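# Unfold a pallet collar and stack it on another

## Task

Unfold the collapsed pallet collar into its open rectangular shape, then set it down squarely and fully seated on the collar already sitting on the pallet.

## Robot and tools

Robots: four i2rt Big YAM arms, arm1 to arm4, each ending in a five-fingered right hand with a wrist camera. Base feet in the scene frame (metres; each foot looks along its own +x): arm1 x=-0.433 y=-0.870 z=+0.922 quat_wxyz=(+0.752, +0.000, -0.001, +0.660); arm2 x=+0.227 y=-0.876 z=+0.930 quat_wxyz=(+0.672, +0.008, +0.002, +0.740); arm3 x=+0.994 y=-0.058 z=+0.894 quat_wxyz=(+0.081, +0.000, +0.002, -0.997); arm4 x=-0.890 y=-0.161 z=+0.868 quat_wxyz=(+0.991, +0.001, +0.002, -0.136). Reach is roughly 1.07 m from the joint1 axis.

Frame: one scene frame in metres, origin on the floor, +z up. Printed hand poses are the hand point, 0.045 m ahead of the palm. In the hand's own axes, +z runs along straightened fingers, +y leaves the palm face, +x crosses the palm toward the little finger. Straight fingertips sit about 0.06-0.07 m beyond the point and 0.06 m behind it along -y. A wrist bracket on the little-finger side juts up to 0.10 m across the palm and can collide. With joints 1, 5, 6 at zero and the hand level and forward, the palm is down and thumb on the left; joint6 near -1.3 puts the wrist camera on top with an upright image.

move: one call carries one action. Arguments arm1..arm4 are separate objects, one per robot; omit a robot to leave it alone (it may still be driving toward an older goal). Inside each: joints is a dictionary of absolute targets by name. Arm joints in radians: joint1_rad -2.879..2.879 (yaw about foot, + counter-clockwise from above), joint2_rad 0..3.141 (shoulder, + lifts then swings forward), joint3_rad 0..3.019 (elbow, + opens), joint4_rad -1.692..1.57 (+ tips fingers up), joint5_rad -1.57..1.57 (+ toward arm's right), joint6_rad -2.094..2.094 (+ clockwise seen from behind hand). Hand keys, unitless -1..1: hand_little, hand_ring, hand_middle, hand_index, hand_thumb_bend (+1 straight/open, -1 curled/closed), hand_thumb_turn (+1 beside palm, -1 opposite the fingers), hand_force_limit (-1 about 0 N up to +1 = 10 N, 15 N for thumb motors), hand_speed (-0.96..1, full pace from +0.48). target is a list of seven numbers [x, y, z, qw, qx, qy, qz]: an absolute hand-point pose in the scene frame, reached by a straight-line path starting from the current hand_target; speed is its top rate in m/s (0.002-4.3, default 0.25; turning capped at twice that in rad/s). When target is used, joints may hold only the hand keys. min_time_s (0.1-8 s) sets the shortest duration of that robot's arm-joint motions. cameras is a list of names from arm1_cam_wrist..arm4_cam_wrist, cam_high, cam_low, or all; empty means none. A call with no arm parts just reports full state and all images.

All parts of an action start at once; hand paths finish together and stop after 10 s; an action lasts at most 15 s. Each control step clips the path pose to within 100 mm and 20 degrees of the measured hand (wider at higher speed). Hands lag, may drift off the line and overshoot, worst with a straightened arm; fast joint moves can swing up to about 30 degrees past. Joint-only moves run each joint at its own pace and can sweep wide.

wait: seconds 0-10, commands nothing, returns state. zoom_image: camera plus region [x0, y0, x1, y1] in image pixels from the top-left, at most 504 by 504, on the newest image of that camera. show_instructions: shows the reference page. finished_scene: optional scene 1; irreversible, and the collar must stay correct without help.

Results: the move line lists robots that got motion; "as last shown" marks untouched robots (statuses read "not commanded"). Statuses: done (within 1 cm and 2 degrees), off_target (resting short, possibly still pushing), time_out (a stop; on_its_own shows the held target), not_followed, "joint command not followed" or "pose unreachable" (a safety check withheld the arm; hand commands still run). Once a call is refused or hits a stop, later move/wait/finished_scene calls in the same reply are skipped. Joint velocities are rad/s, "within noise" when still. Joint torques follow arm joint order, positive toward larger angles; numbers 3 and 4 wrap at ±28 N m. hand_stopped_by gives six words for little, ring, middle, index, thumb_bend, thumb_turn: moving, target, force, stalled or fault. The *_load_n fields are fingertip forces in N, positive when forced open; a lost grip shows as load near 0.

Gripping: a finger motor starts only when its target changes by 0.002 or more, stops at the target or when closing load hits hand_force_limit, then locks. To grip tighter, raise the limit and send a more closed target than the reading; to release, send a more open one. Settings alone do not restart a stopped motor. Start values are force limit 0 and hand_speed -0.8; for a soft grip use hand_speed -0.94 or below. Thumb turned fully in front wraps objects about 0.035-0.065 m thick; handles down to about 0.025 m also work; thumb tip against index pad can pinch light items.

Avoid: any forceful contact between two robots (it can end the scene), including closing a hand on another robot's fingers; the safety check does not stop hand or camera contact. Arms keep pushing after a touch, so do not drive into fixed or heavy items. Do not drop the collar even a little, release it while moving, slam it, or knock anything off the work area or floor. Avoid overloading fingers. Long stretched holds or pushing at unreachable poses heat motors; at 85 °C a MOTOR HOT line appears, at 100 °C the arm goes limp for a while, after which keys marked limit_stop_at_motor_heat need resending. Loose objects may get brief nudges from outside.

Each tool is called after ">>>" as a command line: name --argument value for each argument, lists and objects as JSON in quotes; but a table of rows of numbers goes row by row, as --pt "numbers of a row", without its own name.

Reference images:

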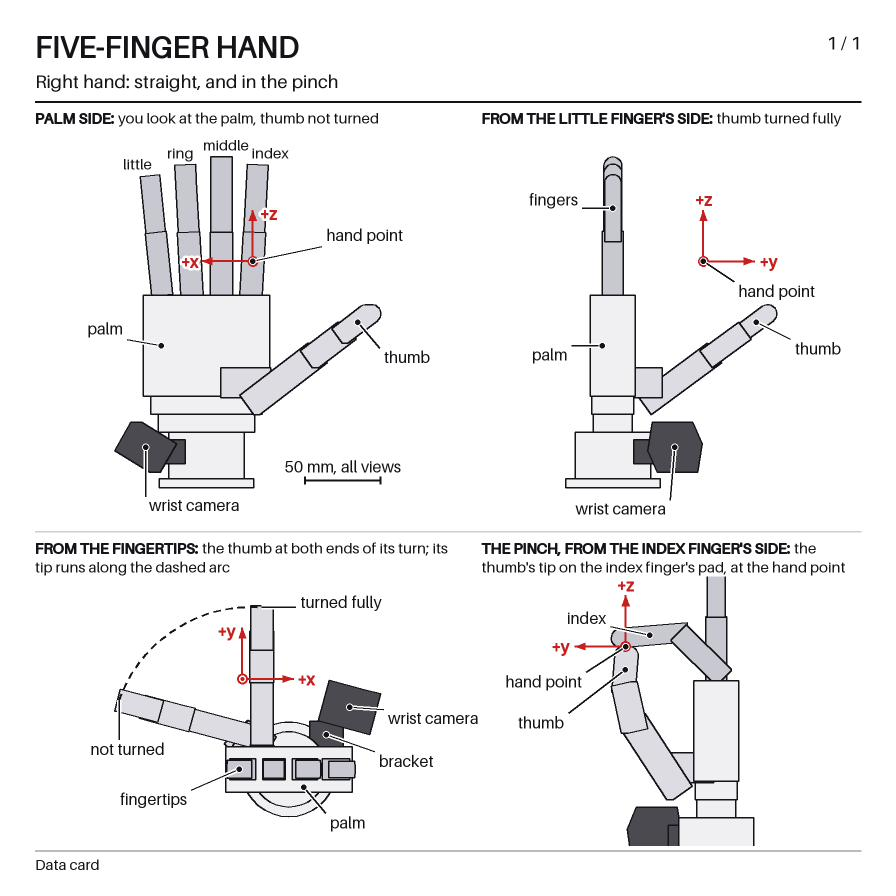

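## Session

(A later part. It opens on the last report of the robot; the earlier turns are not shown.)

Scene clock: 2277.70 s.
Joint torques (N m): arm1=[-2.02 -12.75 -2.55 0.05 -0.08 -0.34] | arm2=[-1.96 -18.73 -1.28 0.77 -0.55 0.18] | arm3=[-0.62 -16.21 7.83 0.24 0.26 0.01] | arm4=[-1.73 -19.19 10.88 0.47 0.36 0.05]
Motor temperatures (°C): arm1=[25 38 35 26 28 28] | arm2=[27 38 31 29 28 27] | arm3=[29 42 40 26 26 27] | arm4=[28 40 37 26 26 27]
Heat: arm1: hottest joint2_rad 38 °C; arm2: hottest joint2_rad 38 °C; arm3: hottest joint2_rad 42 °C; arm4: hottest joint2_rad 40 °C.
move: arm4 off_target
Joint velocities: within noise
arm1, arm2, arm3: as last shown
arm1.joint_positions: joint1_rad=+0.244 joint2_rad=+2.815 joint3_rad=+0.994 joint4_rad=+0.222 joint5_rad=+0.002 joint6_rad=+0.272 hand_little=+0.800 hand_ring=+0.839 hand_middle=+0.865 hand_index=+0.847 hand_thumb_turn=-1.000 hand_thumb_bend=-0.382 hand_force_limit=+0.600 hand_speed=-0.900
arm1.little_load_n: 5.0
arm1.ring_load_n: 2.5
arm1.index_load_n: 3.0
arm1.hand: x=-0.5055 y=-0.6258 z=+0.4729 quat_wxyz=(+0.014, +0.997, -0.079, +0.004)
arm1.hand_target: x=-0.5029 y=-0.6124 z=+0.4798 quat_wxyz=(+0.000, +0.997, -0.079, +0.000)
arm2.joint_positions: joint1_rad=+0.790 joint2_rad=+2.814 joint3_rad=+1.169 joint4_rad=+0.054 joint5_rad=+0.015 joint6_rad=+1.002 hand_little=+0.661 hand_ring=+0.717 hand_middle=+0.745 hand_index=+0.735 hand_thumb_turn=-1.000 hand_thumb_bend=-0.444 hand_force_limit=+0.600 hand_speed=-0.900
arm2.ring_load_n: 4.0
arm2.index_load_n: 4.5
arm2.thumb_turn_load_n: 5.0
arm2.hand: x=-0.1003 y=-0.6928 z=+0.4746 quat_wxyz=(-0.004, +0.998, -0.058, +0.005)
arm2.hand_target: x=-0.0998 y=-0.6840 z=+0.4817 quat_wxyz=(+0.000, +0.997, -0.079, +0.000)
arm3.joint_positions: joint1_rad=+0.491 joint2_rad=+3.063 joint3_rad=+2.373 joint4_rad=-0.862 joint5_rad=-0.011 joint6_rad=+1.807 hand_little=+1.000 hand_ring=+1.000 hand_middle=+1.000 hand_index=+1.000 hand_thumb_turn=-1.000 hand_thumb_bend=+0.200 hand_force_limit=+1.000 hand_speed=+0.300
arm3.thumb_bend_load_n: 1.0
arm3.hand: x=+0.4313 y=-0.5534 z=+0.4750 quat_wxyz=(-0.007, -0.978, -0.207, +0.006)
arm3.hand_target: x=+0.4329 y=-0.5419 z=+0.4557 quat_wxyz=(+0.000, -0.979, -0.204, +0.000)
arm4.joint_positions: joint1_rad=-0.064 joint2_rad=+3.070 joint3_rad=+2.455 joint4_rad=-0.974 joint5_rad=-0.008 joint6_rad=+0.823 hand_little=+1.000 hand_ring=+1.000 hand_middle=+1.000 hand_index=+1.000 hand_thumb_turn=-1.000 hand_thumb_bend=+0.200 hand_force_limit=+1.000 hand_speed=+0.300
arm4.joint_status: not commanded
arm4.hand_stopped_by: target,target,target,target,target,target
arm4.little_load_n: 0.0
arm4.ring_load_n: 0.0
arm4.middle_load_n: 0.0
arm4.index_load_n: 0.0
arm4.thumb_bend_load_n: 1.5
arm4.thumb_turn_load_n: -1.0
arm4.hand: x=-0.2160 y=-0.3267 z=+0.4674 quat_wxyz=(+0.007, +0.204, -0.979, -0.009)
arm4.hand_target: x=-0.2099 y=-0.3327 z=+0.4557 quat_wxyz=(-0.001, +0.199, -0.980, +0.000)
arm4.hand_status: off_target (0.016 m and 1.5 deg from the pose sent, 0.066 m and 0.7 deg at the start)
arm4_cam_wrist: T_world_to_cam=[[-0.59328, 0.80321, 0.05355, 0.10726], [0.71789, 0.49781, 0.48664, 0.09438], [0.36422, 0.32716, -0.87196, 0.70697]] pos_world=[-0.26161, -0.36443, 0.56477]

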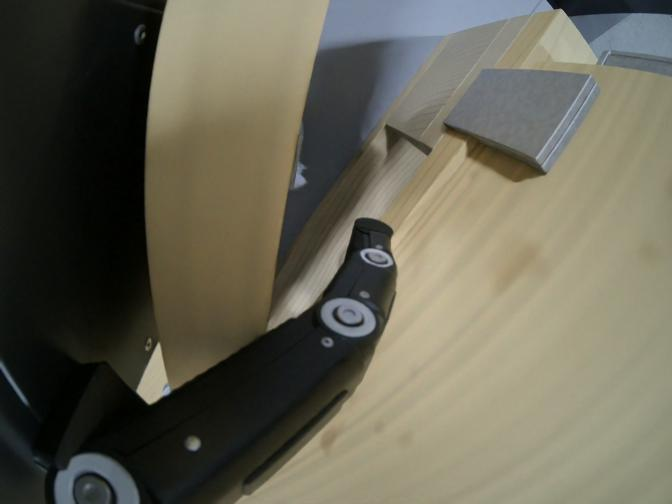

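>>> move --arm3 '{"target":[0.433,-0.557,0.472,0,0.979,0.204,0],"speed":0.08,"joints":{"hand_speed":-0.75,"hand_force_limit":1,"hand_thumb_bend":-0.6}}' --arm4 '{"target":[-0.2155,-0.326,0.466,0,0.1994,-0.9799,0],"speed":0.08,"joints":{"hand_speed":-0.75,"hand_force_limit":1,"hand_thumb_bend":-0.6}}'

>>> move --arm3 '{"joints":{"hand_speed":-0.9,"hand_force_limit":0,"hand_little":0.4,"hand_ring":0.4,"hand_middle":0.4,"hand_index":0.4}}' --arm4 '{"joints":{"hand_speed":-0.9,"hand_force_limit":0,"hand_little":0.4,"hand_ring":0.4,"hand_middle":0.4,"hand_index":0.4}}'

>>> move --arm3 '{"joints":{"hand_speed":-0.9,"hand_force_limit":0.6,"hand_little":0.35,"hand_ring":0.35,"hand_middle":0.35,"hand_index":0.35}}' --arm4 '{"joints":{"hand_speed":-0.9,"hand_force_limit":0.6,"hand_little":0.35,"hand_ring":0.35,"hand_middle":0.35,"hand_index":0.35}}' --cameras '["arm3_cam_wrist","arm4_cam_wrist"]'

Scene clock: 2290.30 s.
Joint torques (N m): arm1=[-2.02 -12.75 -2.54 0.08 -0.07 -0.33] | arm2=[-1.55 -18.61 -1.24 0.65 -0.55 0.19] | arm3=[-0.32 -17.49 7.73 0.12 0.32 -0.01] | arm4=[-1.44 -21.01 6.42 0.88 0.38 0.13]
Motor temperatures (°C): arm1=[25 38 35 26 28 28] | arm2=[27 38 31 29 28 27] | arm3=[29 41 40 26 26 27] | arm4=[28 40 37 26 26 27]
Heat: arm1: hottest joint2_rad 38 °C; arm2: hottest joint2_rad 38 °C; arm3: hottest joint2_rad 41 °C; arm4: hottest joint2_rad 40 °C.
move: arm3 off_target; arm4 off_target
Joint velocities: within noise
arm1, arm2: as last shown
arm1.joint_positions: joint1_rad=+0.244 joint2_rad=+2.815 joint3_rad=+0.994 joint4_rad=+0.222 joint5_rad=+0.002 joint6_rad=+0.271 hand_little=+0.800 hand_ring=+0.839 hand_middle=+0.865 hand_index=+0.847 hand_thumb_turn=-1.000 hand_thumb_bend=-0.382 hand_force_limit=+0.600 hand_speed=-0.900
arm1.little_load_n: 4.5
arm1.index_load_n: 3.5
arm1.hand_target: x=-0.5030 y=-0.6122 z=+0.4798 quat_wxyz=(+0.000, +0.997, -0.079, +0.000)
arm2.joint_positions: joint1_rad=+0.790 joint2_rad=+2.814 joint3_rad=+1.169 joint4_rad=+0.055 joint5_rad=+0.016 joint6_rad=+1.002 hand_little=+0.661 hand_ring=+0.717 hand_middle=+0.745 hand_index=+0.735 hand_thumb_turn=-1.000 hand_thumb_bend=-0.444 hand_force_limit=+0.600 hand_speed=-0.900
arm2.ring_load_n: 4.5
arm2.middle_load_n: 4.5
arm2.index_load_n: 5.0
arm2.thumb_bend_load_n: 26.0
arm2.thumb_turn_load_n: 4.5
arm2.hand: x=-0.1003 y=-0.6927 z=+0.4744 quat_wxyz=(-0.004, +0.998, -0.058, +0.005)
arm2.hand_target: x=-0.0999 y=-0.6840 z=+0.4818 quat_wxyz=(+0.000, +0.997, -0.079, +0.000)
arm3.joint_positions: joint1_rad=+0.504 joint2_rad=+3.063 joint3_rad=+2.389 joint4_rad=-0.891 joint5_rad=-0.013 joint6_rad=+1.826 hand_little=+1.000 hand_ring=+1.000 hand_middle=+1.000 hand_index=+1.000 hand_thumb_turn=-1.000 hand_thumb_bend=-0.374 hand_force_limit=+1.000 hand_speed=-0.750
arm3.joint_status: hand_thumb_bend off_target (ended at -0.374, target -0.600); the others done
arm3.hand_stopped_by: target,target,target,target,force,target
arm3.little_load_n: 0.0
arm3.ring_load_n: 0.0
arm3.middle_load_n: 0.0
arm3.index_load_n: 0.0
arm3.thumb_bend_load_n: 14.0
arm3.thumb_turn_load_n: 1.0
arm3.hand: x=+0.4364 y=-0.5608 z=+0.4792 quat_wxyz=(-0.005, -0.979, -0.204, +0.000)
arm3.hand_target: x=+0.4334 y=-0.5567 z=+0.4721 quat_wxyz=(+0.000, -0.979, -0.204, +0.000)
arm3.hand_status: done (0.009 m and 0.6 deg from the pose sent, 0.005 m and 1.1 deg at the start)
arm4.joint_positions: joint1_rad=-0.057 joint2_rad=+3.042 joint3_rad=+2.401 joint4_rad=-0.942 joint5_rad=-0.009 joint6_rad=+0.822 hand_little=+1.000 hand_ring=+1.000 hand_middle=+1.000 hand_index=+1.000 hand_thumb_turn=-1.000 hand_thumb_bend=-0.442 hand_force_limit=+1.000 hand_speed=-0.750
arm4.joint_status: hand_thumb_bend off_target (ended at -0.442, target -0.600); the others done
arm4.hand_stopped_by: target,target,target,target,force,target
arm4.little_load_n: 0.0
arm4.ring_load_n: 0.0
arm4.middle_load_n: 0.0
arm4.index_load_n: 0.0
arm4.thumb_bend_load_n: 14.5
arm4.thumb_turn_load_n: 0.0
arm4.hand: x=-0.2178 y=-0.3208 z=+0.4699 quat_wxyz=(+0.004, +0.208, -0.978, -0.008)
arm4.hand_target: x=-0.2156 y=-0.3261 z=+0.4661 quat_wxyz=(+0.000, +0.199, -0.980, +0.000)
arm4.hand_status: done (0.007 m and 1.5 deg from the pose sent, 0.002 m and 1.5 deg at the start)
pictures: none

Scene clock: 2292.63 s.
Joint torques (N m): arm1=[-1.9 -12.81 -2.55 -0.05 -0.08 -0.32] | arm2=[-1.49 -18.9 -1.39 0.38 -0.63 0.26] | arm3=[-0.32 -17.49 7.73 0.17 0.07 0.05] | arm4=[-1.79 -21.71 6.48 0.9 0.11 0.19]
Motor temperatures (°C): arm1=[25 38 35 26 28 28] | arm2=[27 38 31 29 28 27] | arm3=[29 41 41 26 26 27] | arm4=[28 40 37 26 26 27]
Heat: arm1: hottest joint2_rad 38 °C; arm2: hottest joint2_rad 38 °C; arm3: hottest joint2_rad 41 °C; arm4: hottest joint2_rad 40 °C.
move: arm3 off_target; arm4 off_target
Joint velocities: within noise
arm1, arm2: as last shown
arm1.joint_positions: joint1_rad=+0.244 joint2_rad=+2.815 joint3_rad=+0.994 joint4_rad=+0.225 joint5_rad=+0.002 joint6_rad=+0.270 hand_little=+0.800 hand_ring=+0.839 hand_middle=+0.865 hand_index=+0.847 hand_thumb_turn=-1.000 hand_thumb_bend=-0.382 hand_force_limit=+0.600 hand_speed=-0.900
arm1.thumb_turn_load_n: 4.0
arm1.hand: x=-0.5055 y=-0.6255 z=+0.4725 quat_wxyz=(+0.012, +0.997, -0.078, +0.004)
arm1.hand_target: x=-0.5029 y=-0.6124 z=+0.4798 quat_wxyz=(+0.000, +0.997, -0.079, +0.000)
arm2.joint_positions: joint1_rad=+0.790 joint2_rad=+2.816 joint3_rad=+1.171 joint4_rad=+0.057 joint5_rad=+0.019 joint6_rad=+1.001 hand_little=+0.661 hand_ring=+0.717 hand_middle=+0.745 hand_index=+0.735 hand_thumb_turn=-1.000 hand_thumb_bend=-0.444 hand_force_limit=+0.600 hand_speed=-0.900
arm2.little_load_n: 5.5
arm2.hand: x=-0.1006 y=-0.6917 z=+0.4736 quat_wxyz=(-0.006, +0.998, -0.057, +0.005)
arm2.hand_target: x=-0.0999 y=-0.6840 z=+0.4818 quat_wxyz=(+0.000, +0.997, -0.078, +0.000)
arm3.joint_positions: joint1_rad=+0.505 joint2_rad=+3.063 joint3_rad=+2.389 joint4_rad=-0.893 joint5_rad=-0.006 joint6_rad=+1.820 hand_little=+0.760 hand_ring=+0.817 hand_middle=+0.844 hand_index=+0.844 hand_thumb_turn=-1.000 hand_thumb_bend=-0.374 hand_force_limit=+0.000 hand_speed=-0.900
arm3.joint_status: hand_little off_target (ended at +0.760, target +0.400); hand_ring off_target (ended at +0.817, target +0.400); hand_middle off_target (ended at +0.844, target +0.400); hand_index off_target (ended at +0.844, target +0.400); the others done
arm3.hand_stopped_by: force,force,force,force,force,target
arm3.little_load_n: 5.0
arm3.ring_load_n: 3.0
arm3.middle_load_n: 2.5
arm3.index_load_n: 2.5
arm3.thumb_bend_load_n: 16.5
arm3.thumb_turn_load_n: 3.0
arm3.hand: x=+0.4368 y=-0.5601 z=+0.4787 quat_wxyz=(-0.001, -0.978, -0.207, +0.000)
arm3.hand_target: x=+0.4333 y=-0.5567 z=+0.4720 quat_wxyz=(+0.000, -0.979, -0.204, +0.000)
arm3.hand_status: not commanded
arm4.joint_positions: joint1_rad=-0.056 joint2_rad=+3.042 joint3_rad=+2.401 joint4_rad=-0.939 joint5_rad=-0.002 joint6_rad=+0.815 hand_little=+0.872 hand_ring=+0.901 hand_middle=+0.928 hand_index=+0.910 hand_thumb_turn=-1.000 hand_thumb_bend=-0.441 hand_force_limit=+0.000 hand_speed=-0.900
arm4.joint_status: hand_little off_target (ended at +0.872, target +0.400); hand_ring off_target (ended at +0.901, target +0.400); hand_middle off_target (ended at +0.928, target +0.400); hand_index off_target (ended at +0.910, target +0.400); the others done
arm4.hand_stopped_by: force,force,force,force,force,target
arm4.little_load_n: 5.5
arm4.ring_load_n: 5.0
arm4.middle_load_n: 2.0
arm4.index_load_n: 4.5
arm4.thumb_bend_load_n: 15.5
arm4.thumb_turn_load_n: 1.0
arm4.hand: x=-0.2179 y=-0.3218 z=+0.4693 quat_wxyz=(+0.005, +0.211, -0.977, -0.005)
arm4.hand_target: x=-0.2155 y=-0.3260 z=+0.4661 quat_wxyz=(+0.000, +0.199, -0.980, +0.000)
arm4.hand_status: not commanded
pictures: none

Scene clock: 2293.33 s.
Joint torques (N m): arm1=[-1.96 -12.81 -2.62 -0.14 -0.04 -0.32] | arm2=[-0.97 -19.25 -1.61 0.29 -0.71 0.19] | arm3=[-0.44 -17.55 7.73 0.28 -0.49 0.16] | arm4=[-1.55 -21.48 6.53 0.57 -0.47 0.33]
Motor temperatures (°C): arm1=[25 39 35 26 28 28] | arm2=[27 38 31 29 28 27] | arm3=[29 41 41 26 26 27] | arm4=[28 40 37 26 26 27]
Heat: arm1: hottest joint2_rad 39 °C; arm2: hottest joint2_rad 38 °C; arm3: hottest joint2_rad 41 °C; arm4: hottest joint2_rad 40 °C.
move: arm3 off_target; arm4 off_target
Joint velocities: within noise
arm1.joint_positions: joint1_rad=+0.244 joint2_rad=+2.815 joint3_rad=+0.995 joint4_rad=+0.227 joint5_rad=+0.001 joint6_rad=+0.269 hand_little=+0.800 hand_ring=+0.839 hand_middle=+0.865 hand_index=+0.847 hand_thumb_turn=-1.000 hand_thumb_bend=-0.382 hand_force_limit=+0.600 hand_speed=-0.900
arm1.joint_status: not commanded
arm1.hand_stopped_by: force,force,force,force,force,target
arm1.little_load_n: 5.0
arm1.ring_load_n: 3.0
arm1.middle_load_n: 0.0
arm1.index_load_n: 4.0
arm1.thumb_bend_load_n: 25.0
arm1.thumb_turn_load_n: 4.0
arm1.hand: x=-0.5058 y=-0.6241 z=+0.4722 quat_wxyz=(+0.011, +0.997, -0.078, +0.003)
arm1.hand_target: x=-0.5030 y=-0.6122 z=+0.4797 quat_wxyz=(+0.000, +0.997, -0.079, +0.000)
arm1.hand_status: not commanded
arm2.joint_positions: joint1_rad=+0.790 joint2_rad=+2.817 joint3_rad=+1.174 joint4_rad=+0.059 joint5_rad=+0.021 joint6_rad=+1.001 hand_little=+0.661 hand_ring=+0.717 hand_middle=+0.745 hand_index=+0.735 hand_thumb_turn=-1.000 hand_thumb_bend=-0.444 hand_force_limit=+0.600 hand_speed=-0.900
arm2.joint_status: not commanded
arm2.hand_stopped_by: force,force,force,force,force,target
arm2.little_load_n: 5.5
arm2.ring_load_n: 4.5
arm2.middle_load_n: 4.5
arm2.index_load_n: 5.0
arm2.thumb_bend_load_n: 26.0
arm2.thumb_turn_load_n: 4.5
arm2.hand: x=-0.1012 y=-0.6906 z=+0.4728 quat_wxyz=(-0.008, +0.998, -0.057, +0.004)
arm2.hand_target: x=-0.0999 y=-0.6840 z=+0.4817 quat_wxyz=(+0.000, +0.997, -0.078, +0.000)
arm2.hand_status: not commanded
arm3.joint_positions: joint1_rad=+0.506 joint2_rad=+3.063 joint3_rad=+2.389 joint4_rad=-0.896 joint5_rad=+0.010 joint6_rad=+1.807 hand_little=+0.678 hand_ring=+0.745 hand_middle=+0.782 hand_index=+0.781 hand_thumb_turn=-1.000 hand_thumb_bend=-0.372 hand_force_limit=+0.600 hand_speed=-0.900
arm3.joint_status: hand_little off_target (ended at +0.678, target +0.350); hand_ring off_target (ended at +0.745, target +0.350); hand_middle off_target (ended at +0.782, target +0.350); hand_index off_target (ended at +0.781, target +0.350); the others done
arm3.hand_stopped_by: force,force,force,force,force,target
arm3.little_load_n: 8.0
arm3.ring_load_n: 7.5
arm3.middle_load_n: 6.5
arm3.index_load_n: 7.5
arm3.thumb_bend_load_n: 26.0
arm3.thumb_turn_load_n: 5.0
arm3.hand: x=+0.4370 y=-0.5579 z=+0.4778 quat_wxyz=(+0.006, -0.977, -0.214, +0.003)
arm3.hand_target: x=+0.4333 y=-0.5567 z=+0.4720 quat_wxyz=(+0.000, -0.979, -0.204, +0.000)
arm3.hand_status: not commanded
arm4.joint_positions: joint1_rad=-0.055 joint2_rad=+3.042 joint3_rad=+2.401 joint4_rad=-0.932 joint5_rad=+0.012 joint6_rad=+0.802 hand_little=+0.790 hand_ring=+0.829 hand_middle=+0.857 hand_index=+0.857 hand_thumb_turn=-1.000 hand_thumb_bend=-0.440 hand_force_limit=+0.600 hand_speed=-0.900
arm4.joint_status: hand_little off_target (ended at +0.790, target +0.350); hand_ring off_target (ended at +0.829, target +0.350); hand_middle off_target (ended at +0.857, target +0.350); hand_index off_target (ended at +0.857, target +0.350); the others done
arm4.hand_stopped_by: force,force,force,force,force,target
arm4.little_load_n: 8.5
arm4.ring_load_n: 7.5
arm4.middle_load_n: 8.0
arm4.index_load_n: 6.0
arm4.thumb_bend_load_n: 22.0
arm4.thumb_turn_load_n: 2.5
arm4.hand: x=-0.2171 y=-0.3242 z=+0.4688 quat_wxyz=(+0.005, +0.218, -0.976, +0.004)
arm4.hand_target: x=-0.2155 y=-0.3261 z=+0.4662 quat_wxyz=(+0.000, +0.199, -0.980, +0.000)
arm4.hand_status: not commanded
arm3_cam_wrist: T_world_to_cam=[[0.62166, -0.78324, -0.0083, -0.70697], [-0.68611, -0.54962, 0.47663, -0.22999], [-0.37788, -0.2906, -0.87907, 0.53496]] pos_world=[0.48385, -0.52467, 0.57402]
arm4_cam_wrist: T_world_to_cam=[[-0.61757, 0.78602, 0.02794, 0.10568], [0.69756, 0.53097, 0.48113, 0.10213], [0.36334, 0.31663, -0.8762, 0.70617]] pos_world=[-0.26256, -0.36088, 0.56665]

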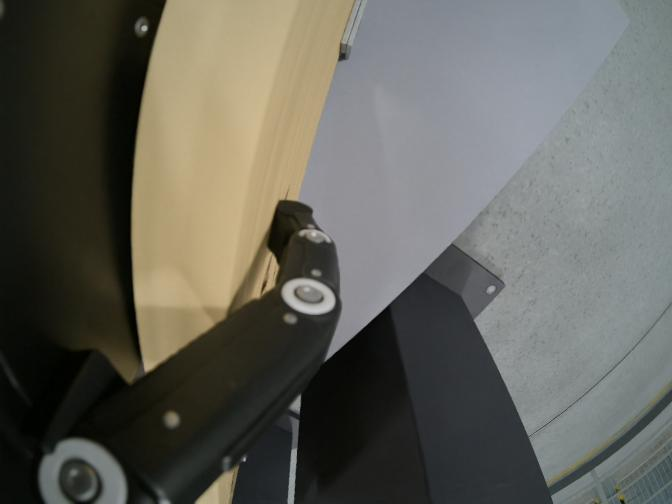

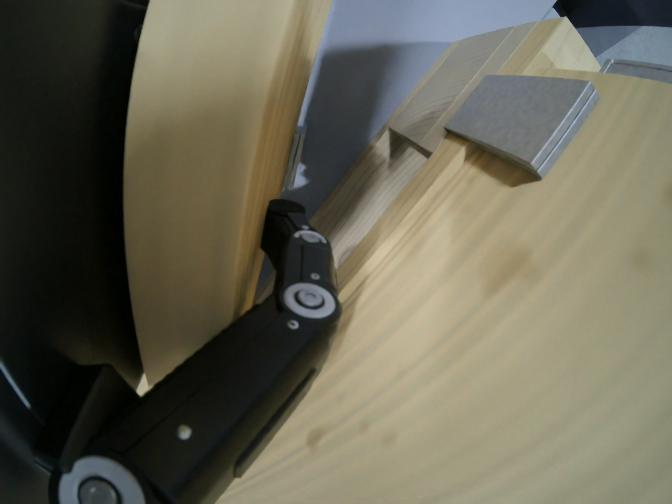

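>>> move --arm1 '{"target":[-0.503,-0.617,0.51,0,0.9969,-0.0785,0],"speed":0.015}' --arm2 '{"target":[-0.100,-0.684,0.51,0,0.9969,-0.0785,0],"speed":0.015}' --arm3 '{"target":[0.436,-0.56,0.565,0,0.9784,0.2065,0],"speed":0.7}' --arm4 '{"target":[-0.216,-0.326,0.555,0,0.205,-0.9788,0],"speed":0.7}' --cameras '["arm3_cam_wrist","arm4_cam_wrist","cam_high","cam_low"]'

>>> zoom_image --camera "cam_low" --region '[150, 210, 330, 350]'

Scene clock: 2309.77 s.
Joint torques (N m): arm1=[-1.85 -14.39 -4.62 -0.28 -0.33 -0.11] | arm2=[-0.62 -20.42 -2.25 -0.32 -1.19 0.48] | arm3=[1.67 -24.94 4.27 -1.58 -1.4 0.28] | arm4=[-2.78 -27.93 4.52 -2.44 -0.57 0.25]
Motor temperatures (°C): arm1=[25 39 35 26 27 28] | arm2=[27 39 31 29 28 27] | arm3=[29 41 41 27 26 27] | arm4=[28 40 37 26 26 27]
Heat: arm1: hottest joint2_rad 39 °C; arm2: hottest joint2_rad 39 °C; arm3: hottest joint2_rad 41 °C; arm4: hottest joint2_rad 40 °C.
move: arm1 off_target; arm2 off_target; arm3 off_target; arm4 off_target
Joint velocities: within noise
arm1.joint_positions: joint1_rad=+0.244 joint2_rad=+2.762 joint3_rad=+0.942 joint4_rad=+0.228 joint5_rad=+0.008 joint6_rad=+0.245 hand_little=+0.800 hand_ring=+0.839 hand_middle=+0.865 hand_index=+0.847 hand_thumb_turn=-1.000 hand_thumb_bend=-0.382 hand_force_limit=+0.600 hand_speed=-0.900
arm1.joint_status: not commanded
arm1.hand_stopped_by: force,force,force,force,force,target
arm1.little_load_n: 7.0
arm1.ring_load_n: 3.5
arm1.middle_load_n: 0.0
arm1.index_load_n: 3.0
arm1.thumb_bend_load_n: 24.5
arm1.thumb_turn_load_n: 2.5
arm1.hand: x=-0.5028 y=-0.6275 z=+0.4921 quat_wxyz=(+0.009, +0.998, -0.066, +0.006)
arm1.hand_target: x=-0.5029 y=-0.6176 z=+0.5089 quat_wxyz=(+0.000, +0.997, -0.078, +0.000)
arm1.hand_status: off_target (0.021 m and 1.9 deg from the pose sent, 0.038 m and 1.3 deg at the start)
arm2.joint_positions: joint1_rad=+0.773 joint2_rad=+2.758 joint3_rad=+1.127 joint4_rad=+0.055 joint5_rad=+0.033 joint6_rad=+0.977 hand_little=+0.661 hand_ring=+0.717 hand_middle=+0.745 hand_index=+0.735 hand_thumb_turn=-1.000 hand_thumb_bend=-0.444 hand_force_limit=+0.600 hand_speed=-0.900
arm2.joint_status: not commanded
arm2.hand_stopped_by: force,force,force,force,force,target
arm2.little_load_n: 6.5
arm2.ring_load_n: 4.5
arm2.middle_load_n: 2.5
arm2.index_load_n: 2.0
arm2.thumb_bend_load_n: 26.5
arm2.thumb_turn_load_n: 3.5
arm2.hand: x=-0.0973 y=-0.6823 z=+0.4942 quat_wxyz=(-0.015, +0.998, -0.054, +0.004)
arm2.hand_target: x=-0.0999 y=-0.6838 z=+0.5093 quat_wxyz=(+0.000, +0.997, -0.078, +0.000)
arm2.hand_status: off_target (0.016 m and 3.4 deg from the pose sent, 0.038 m and 2.6 deg at the start)
arm3.joint_positions: joint1_rad=+0.483 joint2_rad=+2.949 joint3_rad=+2.209 joint4_rad=-0.847 joint5_rad=+0.035 joint6_rad=+1.794 hand_little=+0.679 hand_ring=+0.745 hand_middle=+0.781 hand_index=+0.781 hand_thumb_turn=-1.000 hand_thumb_bend=-0.372 hand_force_limit=+0.600 hand_speed=-0.900
arm3.joint_status: not commanded
arm3.hand_stopped_by: force,force,force,force,force,target
arm3.little_load_n: 13.0
arm3.ring_load_n: 7.0
arm3.middle_load_n: 0.5
arm3.index_load_n: 0.0
arm3.thumb_bend_load_n: 25.0
arm3.thumb_turn_load_n: 4.0
arm3.hand: x=+0.4394 y=-0.5295 z=+0.5003 quat_wxyz=(+0.022, -0.978, -0.210, -0.001)
arm3.hand_target: x=+0.4349 y=-0.5608 z=+0.5603 quat_wxyz=(+0.000, -0.978, -0.207, +0.000)
arm3.hand_status: off_target (0.072 m and 2.5 deg from the pose sent, 0.087 m and 1.2 deg at the start)
arm4.joint_positions: joint1_rad=-0.043 joint2_rad=+2.933 joint3_rad=+2.227 joint4_rad=-0.854 joint5_rad=+0.014 joint6_rad=+0.798 hand_little=+0.790 hand_ring=+0.829 hand_middle=+0.857 hand_index=+0.857 hand_thumb_turn=-1.000 hand_thumb_bend=-0.440 hand_force_limit=+0.600 hand_speed=-0.900
arm4.joint_status: not commanded
arm4.hand_stopped_by: force,force,force,force,force,target
arm4.little_load_n: 12.0
arm4.ring_load_n: 8.5
arm4.middle_load_n: 6.5
arm4.index_load_n: 3.0
arm4.thumb_bend_load_n: 21.0
arm4.thumb_turn_load_n: 3.0
arm4.hand: x=-0.2260 y=-0.3132 z=+0.4910 quat_wxyz=(+0.000, +0.226, -0.974, +0.008)
arm4.hand_target: x=-0.2145 y=-0.3260 z=+0.5497 quat_wxyz=(+0.000, +0.205, -0.979, +0.000)
arm4.hand_status: off_target (0.066 m and 2.7 deg from the pose sent, 0.086 m and 1.8 deg at the start)
arm3_cam_wrist: T_world_to_cam=[[0.61394, -0.78865, -0.03318, -0.67296], [-0.69127, -0.55748, 0.45974, -0.21687], [-0.38107, -0.25932, -0.88743, 0.58598]] pos_world=[0.48654, -0.49968, 0.59739]
arm4_cam_wrist: T_world_to_cam=[[-0.63061, 0.77593, 0.01608, 0.09057], [0.68309, 0.54508, 0.48608, 0.09047], [0.3684, 0.31751, -0.87377, 0.72557]] pos_world=[-0.27199, -0.34997, 0.58855]

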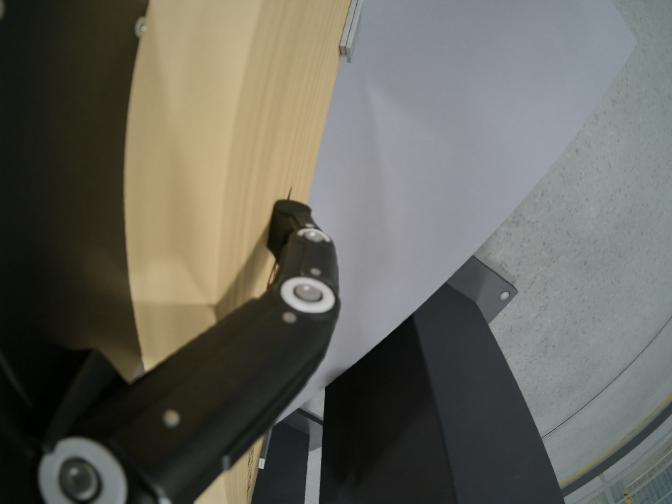

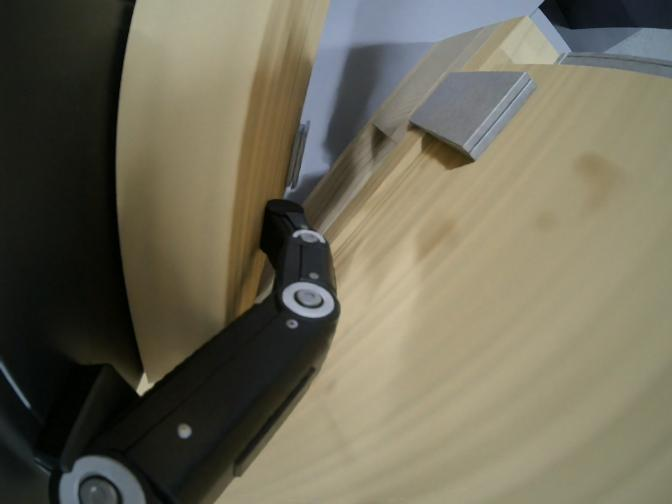

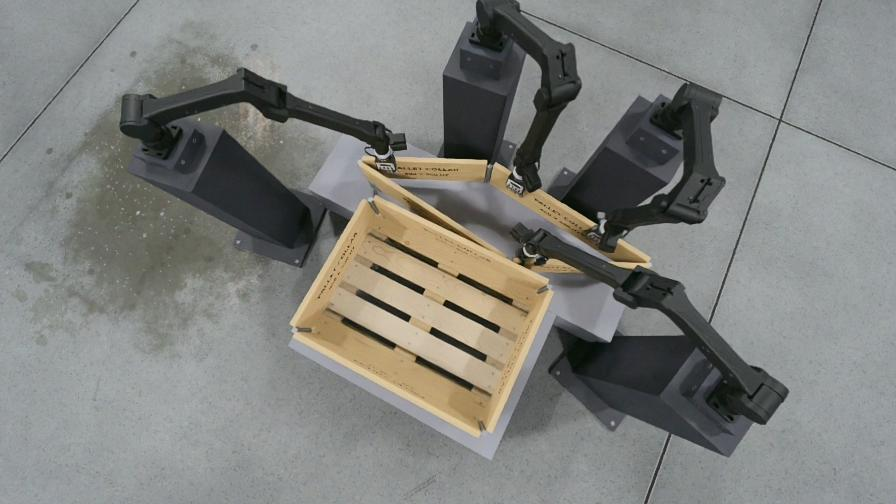

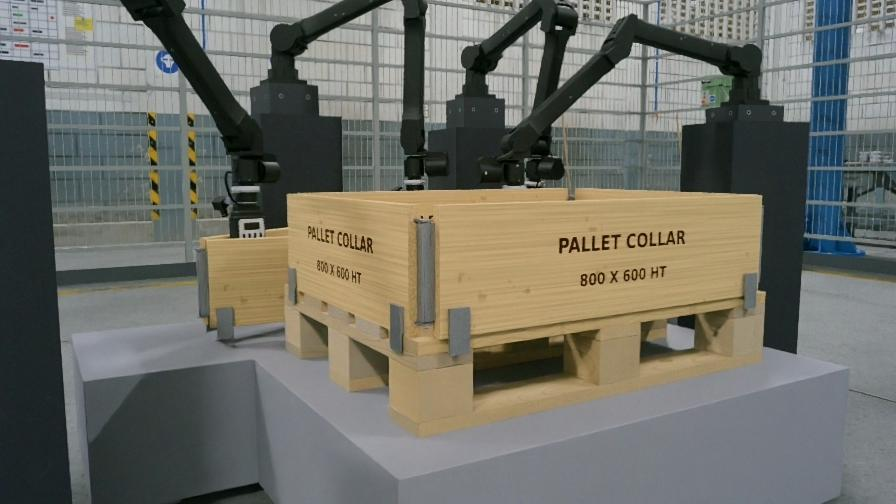

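Scaled by 2.800.

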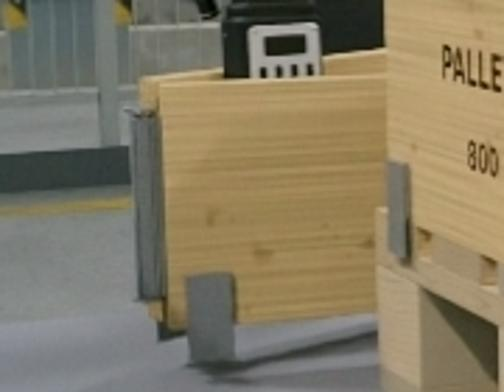

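>>> move --arm1 '{"target":[-0.503,-0.622,0.61,0,0.9969,-0.0785,0],"speed":0.05}' --arm2 '{"target":[-0.100,-0.69,0.61,0,0.9969,-0.0785,0],"speed":0.05}' --arm3 '{"target":[0.436,-0.58,0.668,0,0.9784,0.2065,0],"speed":0.7}' --arm4 '{"target":[-0.209,-0.345,0.658,0,0.205,-0.9788,0],"speed":0.7}' --cameras '["arm3_cam_wrist","arm4_cam_wrist","cam_high","cam_low"]'

Scene clock: 2320.67 s.
Joint torques (N m): arm1=[-1.44 -14.21 -3.07 -0.7 -0.19 -0.09] | arm2=[0.62 -21.01 -1.36 -0.83 -0.63 0.52] | arm3=[1.9 -25.88 5.83 -1.59 -0.94 0.2] | arm4=[-3.25 -27.81 6.52 -2.74 -1.03 0.14]
Motor temperatures (°C): arm1=[25 38 35 26 27 28] | arm2=[27 39 31 29 29 27] | arm3=[29 43 40 27 27 27] | arm4=[28 40 36 27 27 27]
Heat: arm1: hottest joint2_rad 38 °C; arm2: hottest joint2_rad 39 °C; arm3: hottest joint2_rad 43 °C; arm4: hottest joint2_rad 40 °C.
move: arm1 off_target; arm2 off_target; arm3 off_target; arm4 off_target
Joint velocities: within noise
arm1.joint_positions: joint1_rad=+0.240 joint2_rad=+2.465 joint3_rad=+0.739 joint4_rad=+0.131 joint5_rad=+0.004 joint6_rad=+0.245 hand_little=+0.800 hand_ring=+0.839 hand_middle=+0.865 hand_index=+0.847 hand_thumb_turn=-1.000 hand_thumb_bend=-0.382 hand_force_limit=+0.600 hand_speed=-0.900
arm1.joint_status: not commanded
arm1.hand_stopped_by: force,force,force,force,force,target
arm1.little_load_n: 6.0
arm1.ring_load_n: 1.5
arm1.middle_load_n: 0.0
arm1.index_load_n: 0.0
arm1.thumb_bend_load_n: 25.5
arm1.thumb_turn_load_n: 2.5
arm1.hand: x=-0.5021 y=-0.6324 z=+0.5920 quat_wxyz=(+0.011, +0.998, -0.068, +0.005)
arm1.hand_target: x=-0.5030 y=-0.6225 z=+0.6086 quat_wxyz=(+0.000, +0.997, -0.078, +0.000)
arm1.hand_status: off_target (0.021 m and 1.9 deg from the pose sent, 0.118 m and 1.9 deg at the start)
arm2.joint_positions: joint1_rad=+0.776 joint2_rad=+2.492 joint3_rad=+0.942 joint4_rad=-0.028 joint5_rad=+0.017 joint6_rad=+0.986 hand_little=+0.661 hand_ring=+0.717 hand_middle=+0.745 hand_index=+0.735 hand_thumb_turn=-1.000 hand_thumb_bend=-0.444 hand_force_limit=+0.600 hand_speed=-0.900
arm2.joint_status: not commanded
arm2.hand_stopped_by: force,force,force,force,force,target
arm2.little_load_n: 7.0
arm2.ring_load_n: 4.5
arm2.middle_load_n: 2.5
arm2.index_load_n: 2.0
arm2.thumb_bend_load_n: 26.0
arm2.thumb_turn_load_n: 3.0
arm2.hand: x=-0.0959 y=-0.6889 z=+0.5905 quat_wxyz=(-0.008, +0.998, -0.057, +0.001)
arm2.hand_target: x=-0.0998 y=-0.6900 z=+0.6088 quat_wxyz=(+0.000, +0.997, -0.078, +0.000)
arm2.hand_status: off_target (0.020 m and 2.6 deg from the pose sent, 0.116 m and 3.4 deg at the start)
arm3.joint_positions: joint1_rad=+0.503 joint2_rad=+2.781 joint3_rad=+2.124 joint4_rad=-0.960 joint5_rad=+0.021 joint6_rad=+1.823 hand_little=+0.679 hand_ring=+0.745 hand_middle=+0.781 hand_index=+0.781 hand_thumb_turn=-1.000 hand_thumb_bend=-0.372 hand_force_limit=+0.600 hand_speed=-0.900
arm3.joint_status: not commanded
arm3.hand_stopped_by: force,force,force,force,force,target
arm3.little_load_n: 10.5
arm3.ring_load_n: 5.0
arm3.middle_load_n: 0.0
arm3.index_load_n: 0.0
arm3.thumb_bend_load_n: 25.5
arm3.thumb_turn_load_n: 4.5
arm3.hand: x=+0.4440 y=-0.5464 z=+0.5880 quat_wxyz=(+0.022, -0.978, -0.205, -0.017)
arm3.hand_target: x=+0.4360 y=-0.5802 z=+0.6628 quat_wxyz=(+0.000, -0.978, -0.207, +0.000)
arm3.hand_status: off_target (0.087 m and 3.2 deg from the pose sent, 0.175 m and 2.5 deg at the start)
arm4.joint_positions: joint1_rad=-0.058 joint2_rad=+2.769 joint3_rad=+2.164 joint4_rad=-0.971 joint5_rad=+0.025 joint6_rad=+0.788 hand_little=+0.790 hand_ring=+0.829 hand_middle=+0.857 hand_index=+0.857 hand_thumb_turn=-1.000 hand_thumb_bend=-0.439 hand_force_limit=+0.600 hand_speed=-0.900
arm4.joint_status: not commanded
arm4.hand_stopped_by: force,force,force,force,force,target
arm4.little_load_n: 10.0
arm4.ring_load_n: 8.0
arm4.middle_load_n: 7.0
arm4.index_load_n: 4.5
arm4.thumb_bend_load_n: 22.5
arm4.thumb_turn_load_n: 3.5
arm4.hand: x=-0.2185 y=-0.3290 z=+0.5833 quat_wxyz=(+0.010, +0.224, -0.974, +0.008)
arm4.hand_target: x=-0.2079 y=-0.3448 z=+0.6523 quat_wxyz=(-0.001, +0.205, -0.979, +0.001)
arm4.hand_status: off_target (0.077 m and 2.7 deg from the pose sent, 0.171 m and 2.7 deg at the start)
arm3_cam_wrist: T_world_to_cam=[[0.60706, -0.79439, -0.02032, -0.6939], [-0.71055, -0.55408, 0.43372, -0.23785], [-0.3558, -0.24886, -0.90082, 0.66356]] pos_world=[0.48834, -0.51789, 0.6868]
arm4_cam_wrist: T_world_to_cam=[[-0.62635, 0.77915, 0.02476, 0.10306], [0.69536, 0.54407, 0.46954, 0.06123], [0.35237, 0.31131, -0.88257, 0.80803]] pos_world=[-0.26275, -0.36516, 0.68184]

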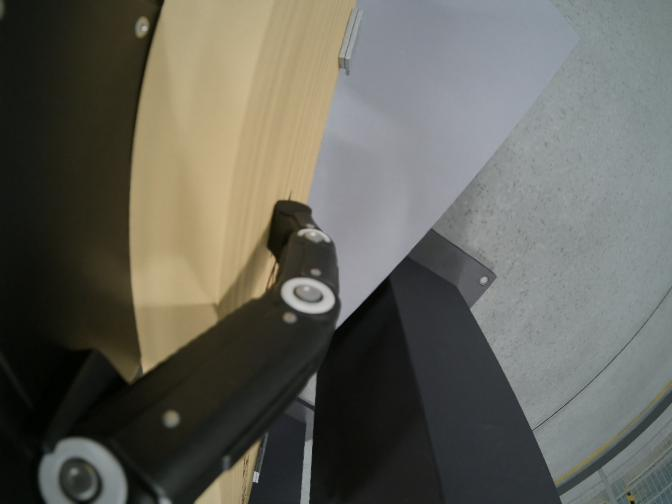

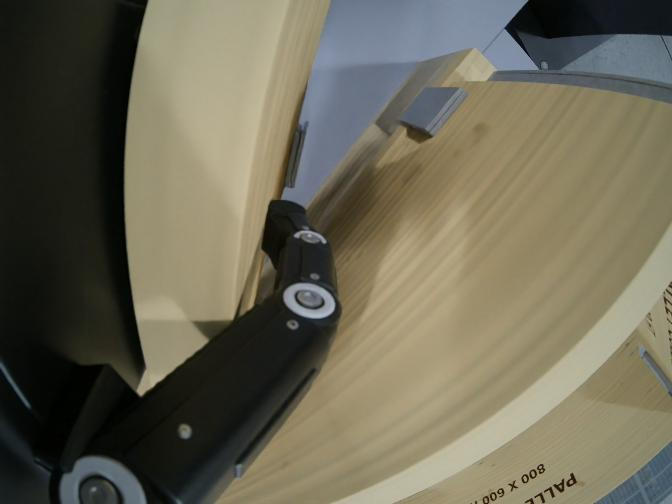

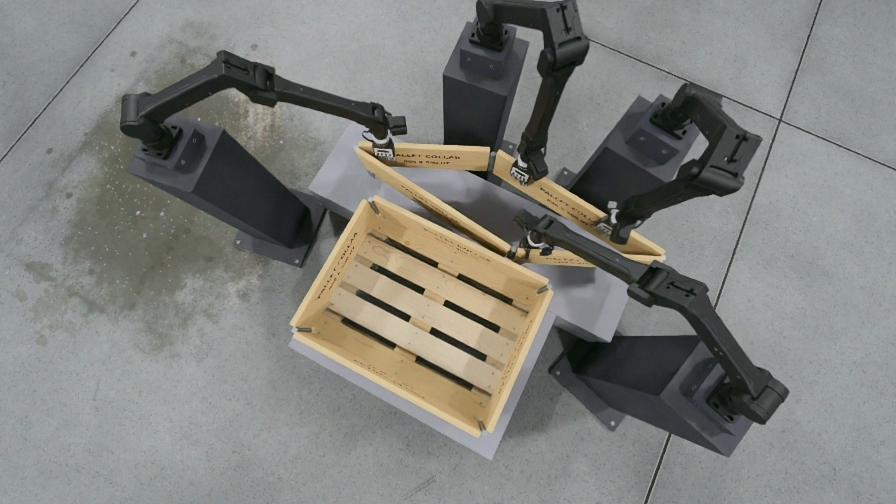

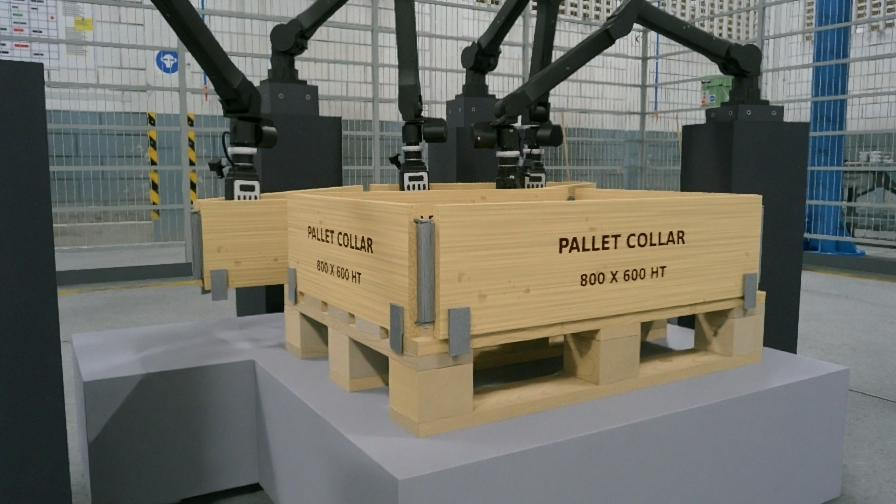

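>>> move --arm1 '{"target":[-0.503,-0.622,0.73,0,0.9969,-0.0785,0],"speed":0.05}' --arm2 '{"target":[-0.100,-0.69,0.73,0,0.9969,-0.0785,0],"speed":0.05}' --arm3 '{"target":[0.434,-0.585,0.805,0,0.9784,0.2065,0],"speed":0.8}' --arm4 '{"target":[-0.207,-0.352,0.793,0,0.205,-0.9788,0],"speed":0.8}' --cameras '["arm3_cam_wrist","arm4_cam_wrist","cam_high","cam_low"]'

Scene clock: 2328.30 s.
Joint torques (N m): arm1=[-1.38 -12.1 1.03 -0.85 -0.25 -0.09] | arm2=[0.73 -19.19 1.05 -1.85 -0.38 0.46] | arm3=[1.32 -26.46 7.98 -1.65 -0.66 0.14] | arm4=[-3.31 -28.75 9.09 -2.99 -1.23 0.13]
Motor temperatures (°C): arm1=[25 39 35 26 27 28] | arm2=[27 39 31 29 28 27] | arm3=[29 44 39 27 28 27] | arm4=[28 41 36 27 27 27]
Heat: arm1: hottest joint2_rad 39 °C; arm2: hottest joint2_rad 39 °C; arm3: hottest joint2_rad 44 °C; arm4: hottest joint2_rad 41 °C.
move: arm1 off_target; arm2 off_target; arm3 off_target; arm4 off_target
Joint velocities: arm1=[within noise] | arm2=[within noise] | arm3=[-0.015 -0.005 -0.017 0.002 -0.168 0.007] | arm4=[within noise]
arm1.joint_positions: joint1_rad=+0.238 joint2_rad=+2.030 joint3_rad=+0.591 joint4_rad=-0.164 joint5_rad=+0.006 joint6_rad=+0.245 hand_little=+0.800 hand_ring=+0.839 hand_middle=+0.865 hand_index=+0.847 hand_thumb_turn=-1.000 hand_thumb_bend=-0.382 hand_force_limit=+0.600 hand_speed=-0.900
arm1.joint_status: not commanded
arm1.hand_stopped_by: force,force,force,force,force,target
arm1.little_load_n: 6.5
arm1.ring_load_n: 2.0
arm1.middle_load_n: 0.0
arm1.index_load_n: 0.0
arm1.thumb_bend_load_n: 25.5
arm1.thumb_turn_load_n: 2.0
arm1.hand: x=-0.5011 y=-0.6345 z=+0.7165 quat_wxyz=(+0.015, +0.998, -0.069, +0.006)
arm1.hand_target: x=-0.5029 y=-0.6224 z=+0.7290 quat_wxyz=(+0.000, +0.997, -0.078, +0.000)
arm1.hand_status: off_target (0.018 m and 2.2 deg from the pose sent, 0.138 m and 1.9 deg at the start)
arm2.joint_positions: joint1_rad=+0.781 joint2_rad=+2.140 joint3_rad=+0.816 joint4_rad=-0.249 joint5_rad=+0.012 joint6_rad=+0.993 hand_little=+0.661 hand_ring=+0.717 hand_middle=+0.745 hand_index=+0.735 hand_thumb_turn=-1.000 hand_thumb_bend=-0.444 hand_force_limit=+0.600 hand_speed=-0.900
arm2.joint_status: not commanded
arm2.hand_stopped_by: force,force,force,force,force,target
arm2.little_load_n: 7.5
arm2.ring_load_n: 5.0
arm2.middle_load_n: 3.5
arm2.index_load_n: 2.5
arm2.thumb_bend_load_n: 26.0
arm2.thumb_turn_load_n: 2.0
arm2.hand: x=-0.1006 y=-0.6881 z=+0.7099 quat_wxyz=(-0.007, +0.998, -0.058, -0.003)
arm2.hand_target: x=-0.1000 y=-0.6901 z=+0.7286 quat_wxyz=(+0.000, +0.997, -0.078, -0.001)
arm2.hand_status: off_target (0.020 m and 2.5 deg from the pose sent, 0.140 m and 2.6 deg at the start)
arm3.joint_positions: joint1_rad=+0.511 joint2_rad=+2.590 joint3_rad=+2.074 joint4_rad=-1.133 joint5_rad=+0.013 joint6_rad=+1.831 hand_little=+0.679 hand_ring=+0.745 hand_middle=+0.781 hand_index=+0.781 hand_thumb_turn=-1.000 hand_thumb_bend=-0.372 hand_force_limit=+0.600 hand_speed=-0.900
arm3.joint_status: not commanded
arm3.hand_stopped_by: force,force,force,force,force,target
arm3.little_load_n: 9.0
arm3.ring_load_n: 3.5
arm3.middle_load_n: 0.0
arm3.index_load_n: 0.0
arm3.thumb_bend_load_n: 26.0
arm3.thumb_turn_load_n: 4.0
arm3.hand: x=+0.4472 y=-0.5531 z=+0.7033 quat_wxyz=(+0.026, -0.978, -0.205, -0.032)
arm3.hand_target: x=+0.4362 y=-0.5820 z=+0.7932 quat_wxyz=(-0.001, -0.978, -0.207, +0.000)
arm3.hand_status: off_target (0.107 m and 4.7 deg from the pose sent, 0.220 m and 3.2 deg at the start; pose on its path clipped on 81 of 92 steps)
arm4.joint_positions: joint1_rad=-0.064 joint2_rad=+2.590 joint3_rad=+2.145 joint4_rad=-1.156 joint5_rad=+0.030 joint6_rad=+0.779 hand_little=+0.790 hand_ring=+0.829 hand_middle=+0.857 hand_index=+0.857 hand_thumb_turn=-1.000 hand_thumb_bend=-0.439 hand_force_limit=+0.600 hand_speed=-0.900
arm4.joint_status: not commanded
arm4.hand_stopped_by: force,force,force,force,force,target
arm4.little_load_n: 9.0
arm4.ring_load_n: 8.5
arm4.middle_load_n: 9.0
arm4.index_load_n: 7.0
arm4.thumb_bend_load_n: 23.0
arm4.thumb_turn_load_n: 2.5
arm4.hand: x=-0.2155 y=-0.3364 z=+0.7030 quat_wxyz=(+0.022, +0.225, -0.974, +0.004)
arm4.hand_target: x=-0.2068 y=-0.3513 z=+0.7868 quat_wxyz=(-0.001, +0.205, -0.979, +0.001)
arm4.hand_status: off_target (0.092 m and 3.5 deg from the pose sent, 0.211 m and 2.7 deg at the start; pose on its path clipped on 7 of 92 steps)
arm3_cam_wrist: T_world_to_cam=[[0.60679, -0.79475, -0.01334, -0.70379], [-0.72315, -0.55893, 0.40578, -0.26664], [-0.32995, -0.23658, -0.91387, 0.77134]] pos_world=[0.48874, -0.52588, 0.80371]
arm4_cam_wrist: T_world_to_cam=[[-0.62712, 0.77776, 0.04244, 0.09472], [0.7054, 0.54398, 0.45442, 0.01962], [0.33035, 0.31492, -0.88977, 0.91651]] pos_world=[-0.25721, -0.37296, 0.80254]

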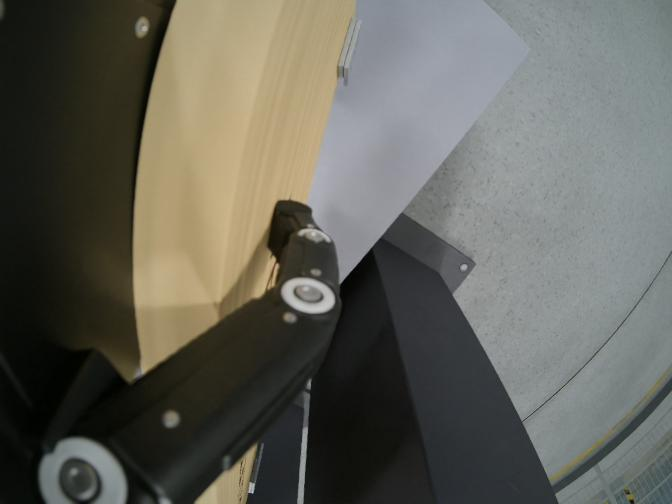

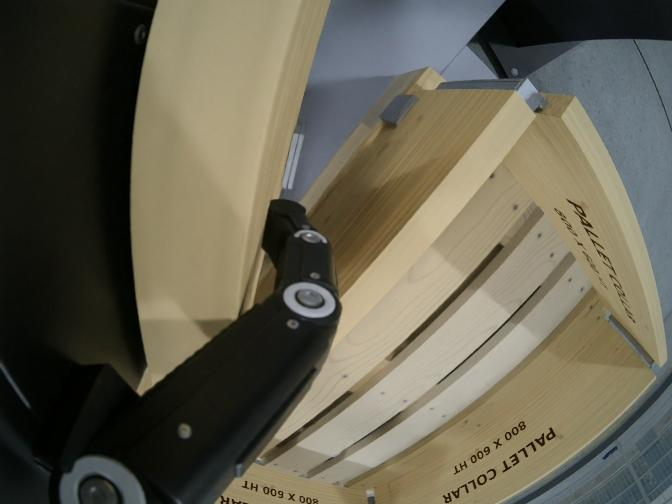

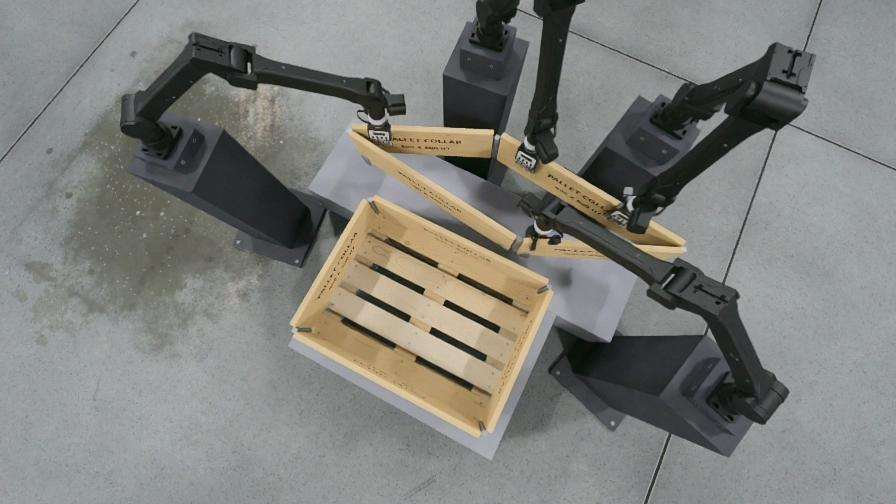

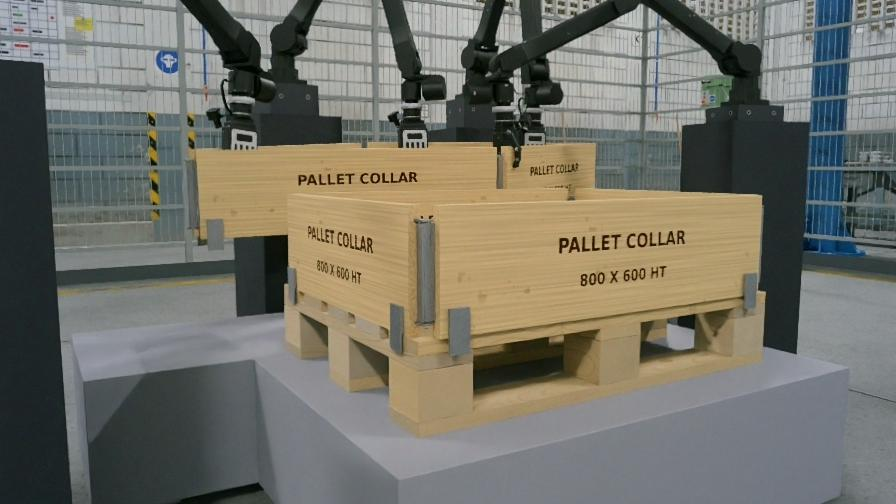

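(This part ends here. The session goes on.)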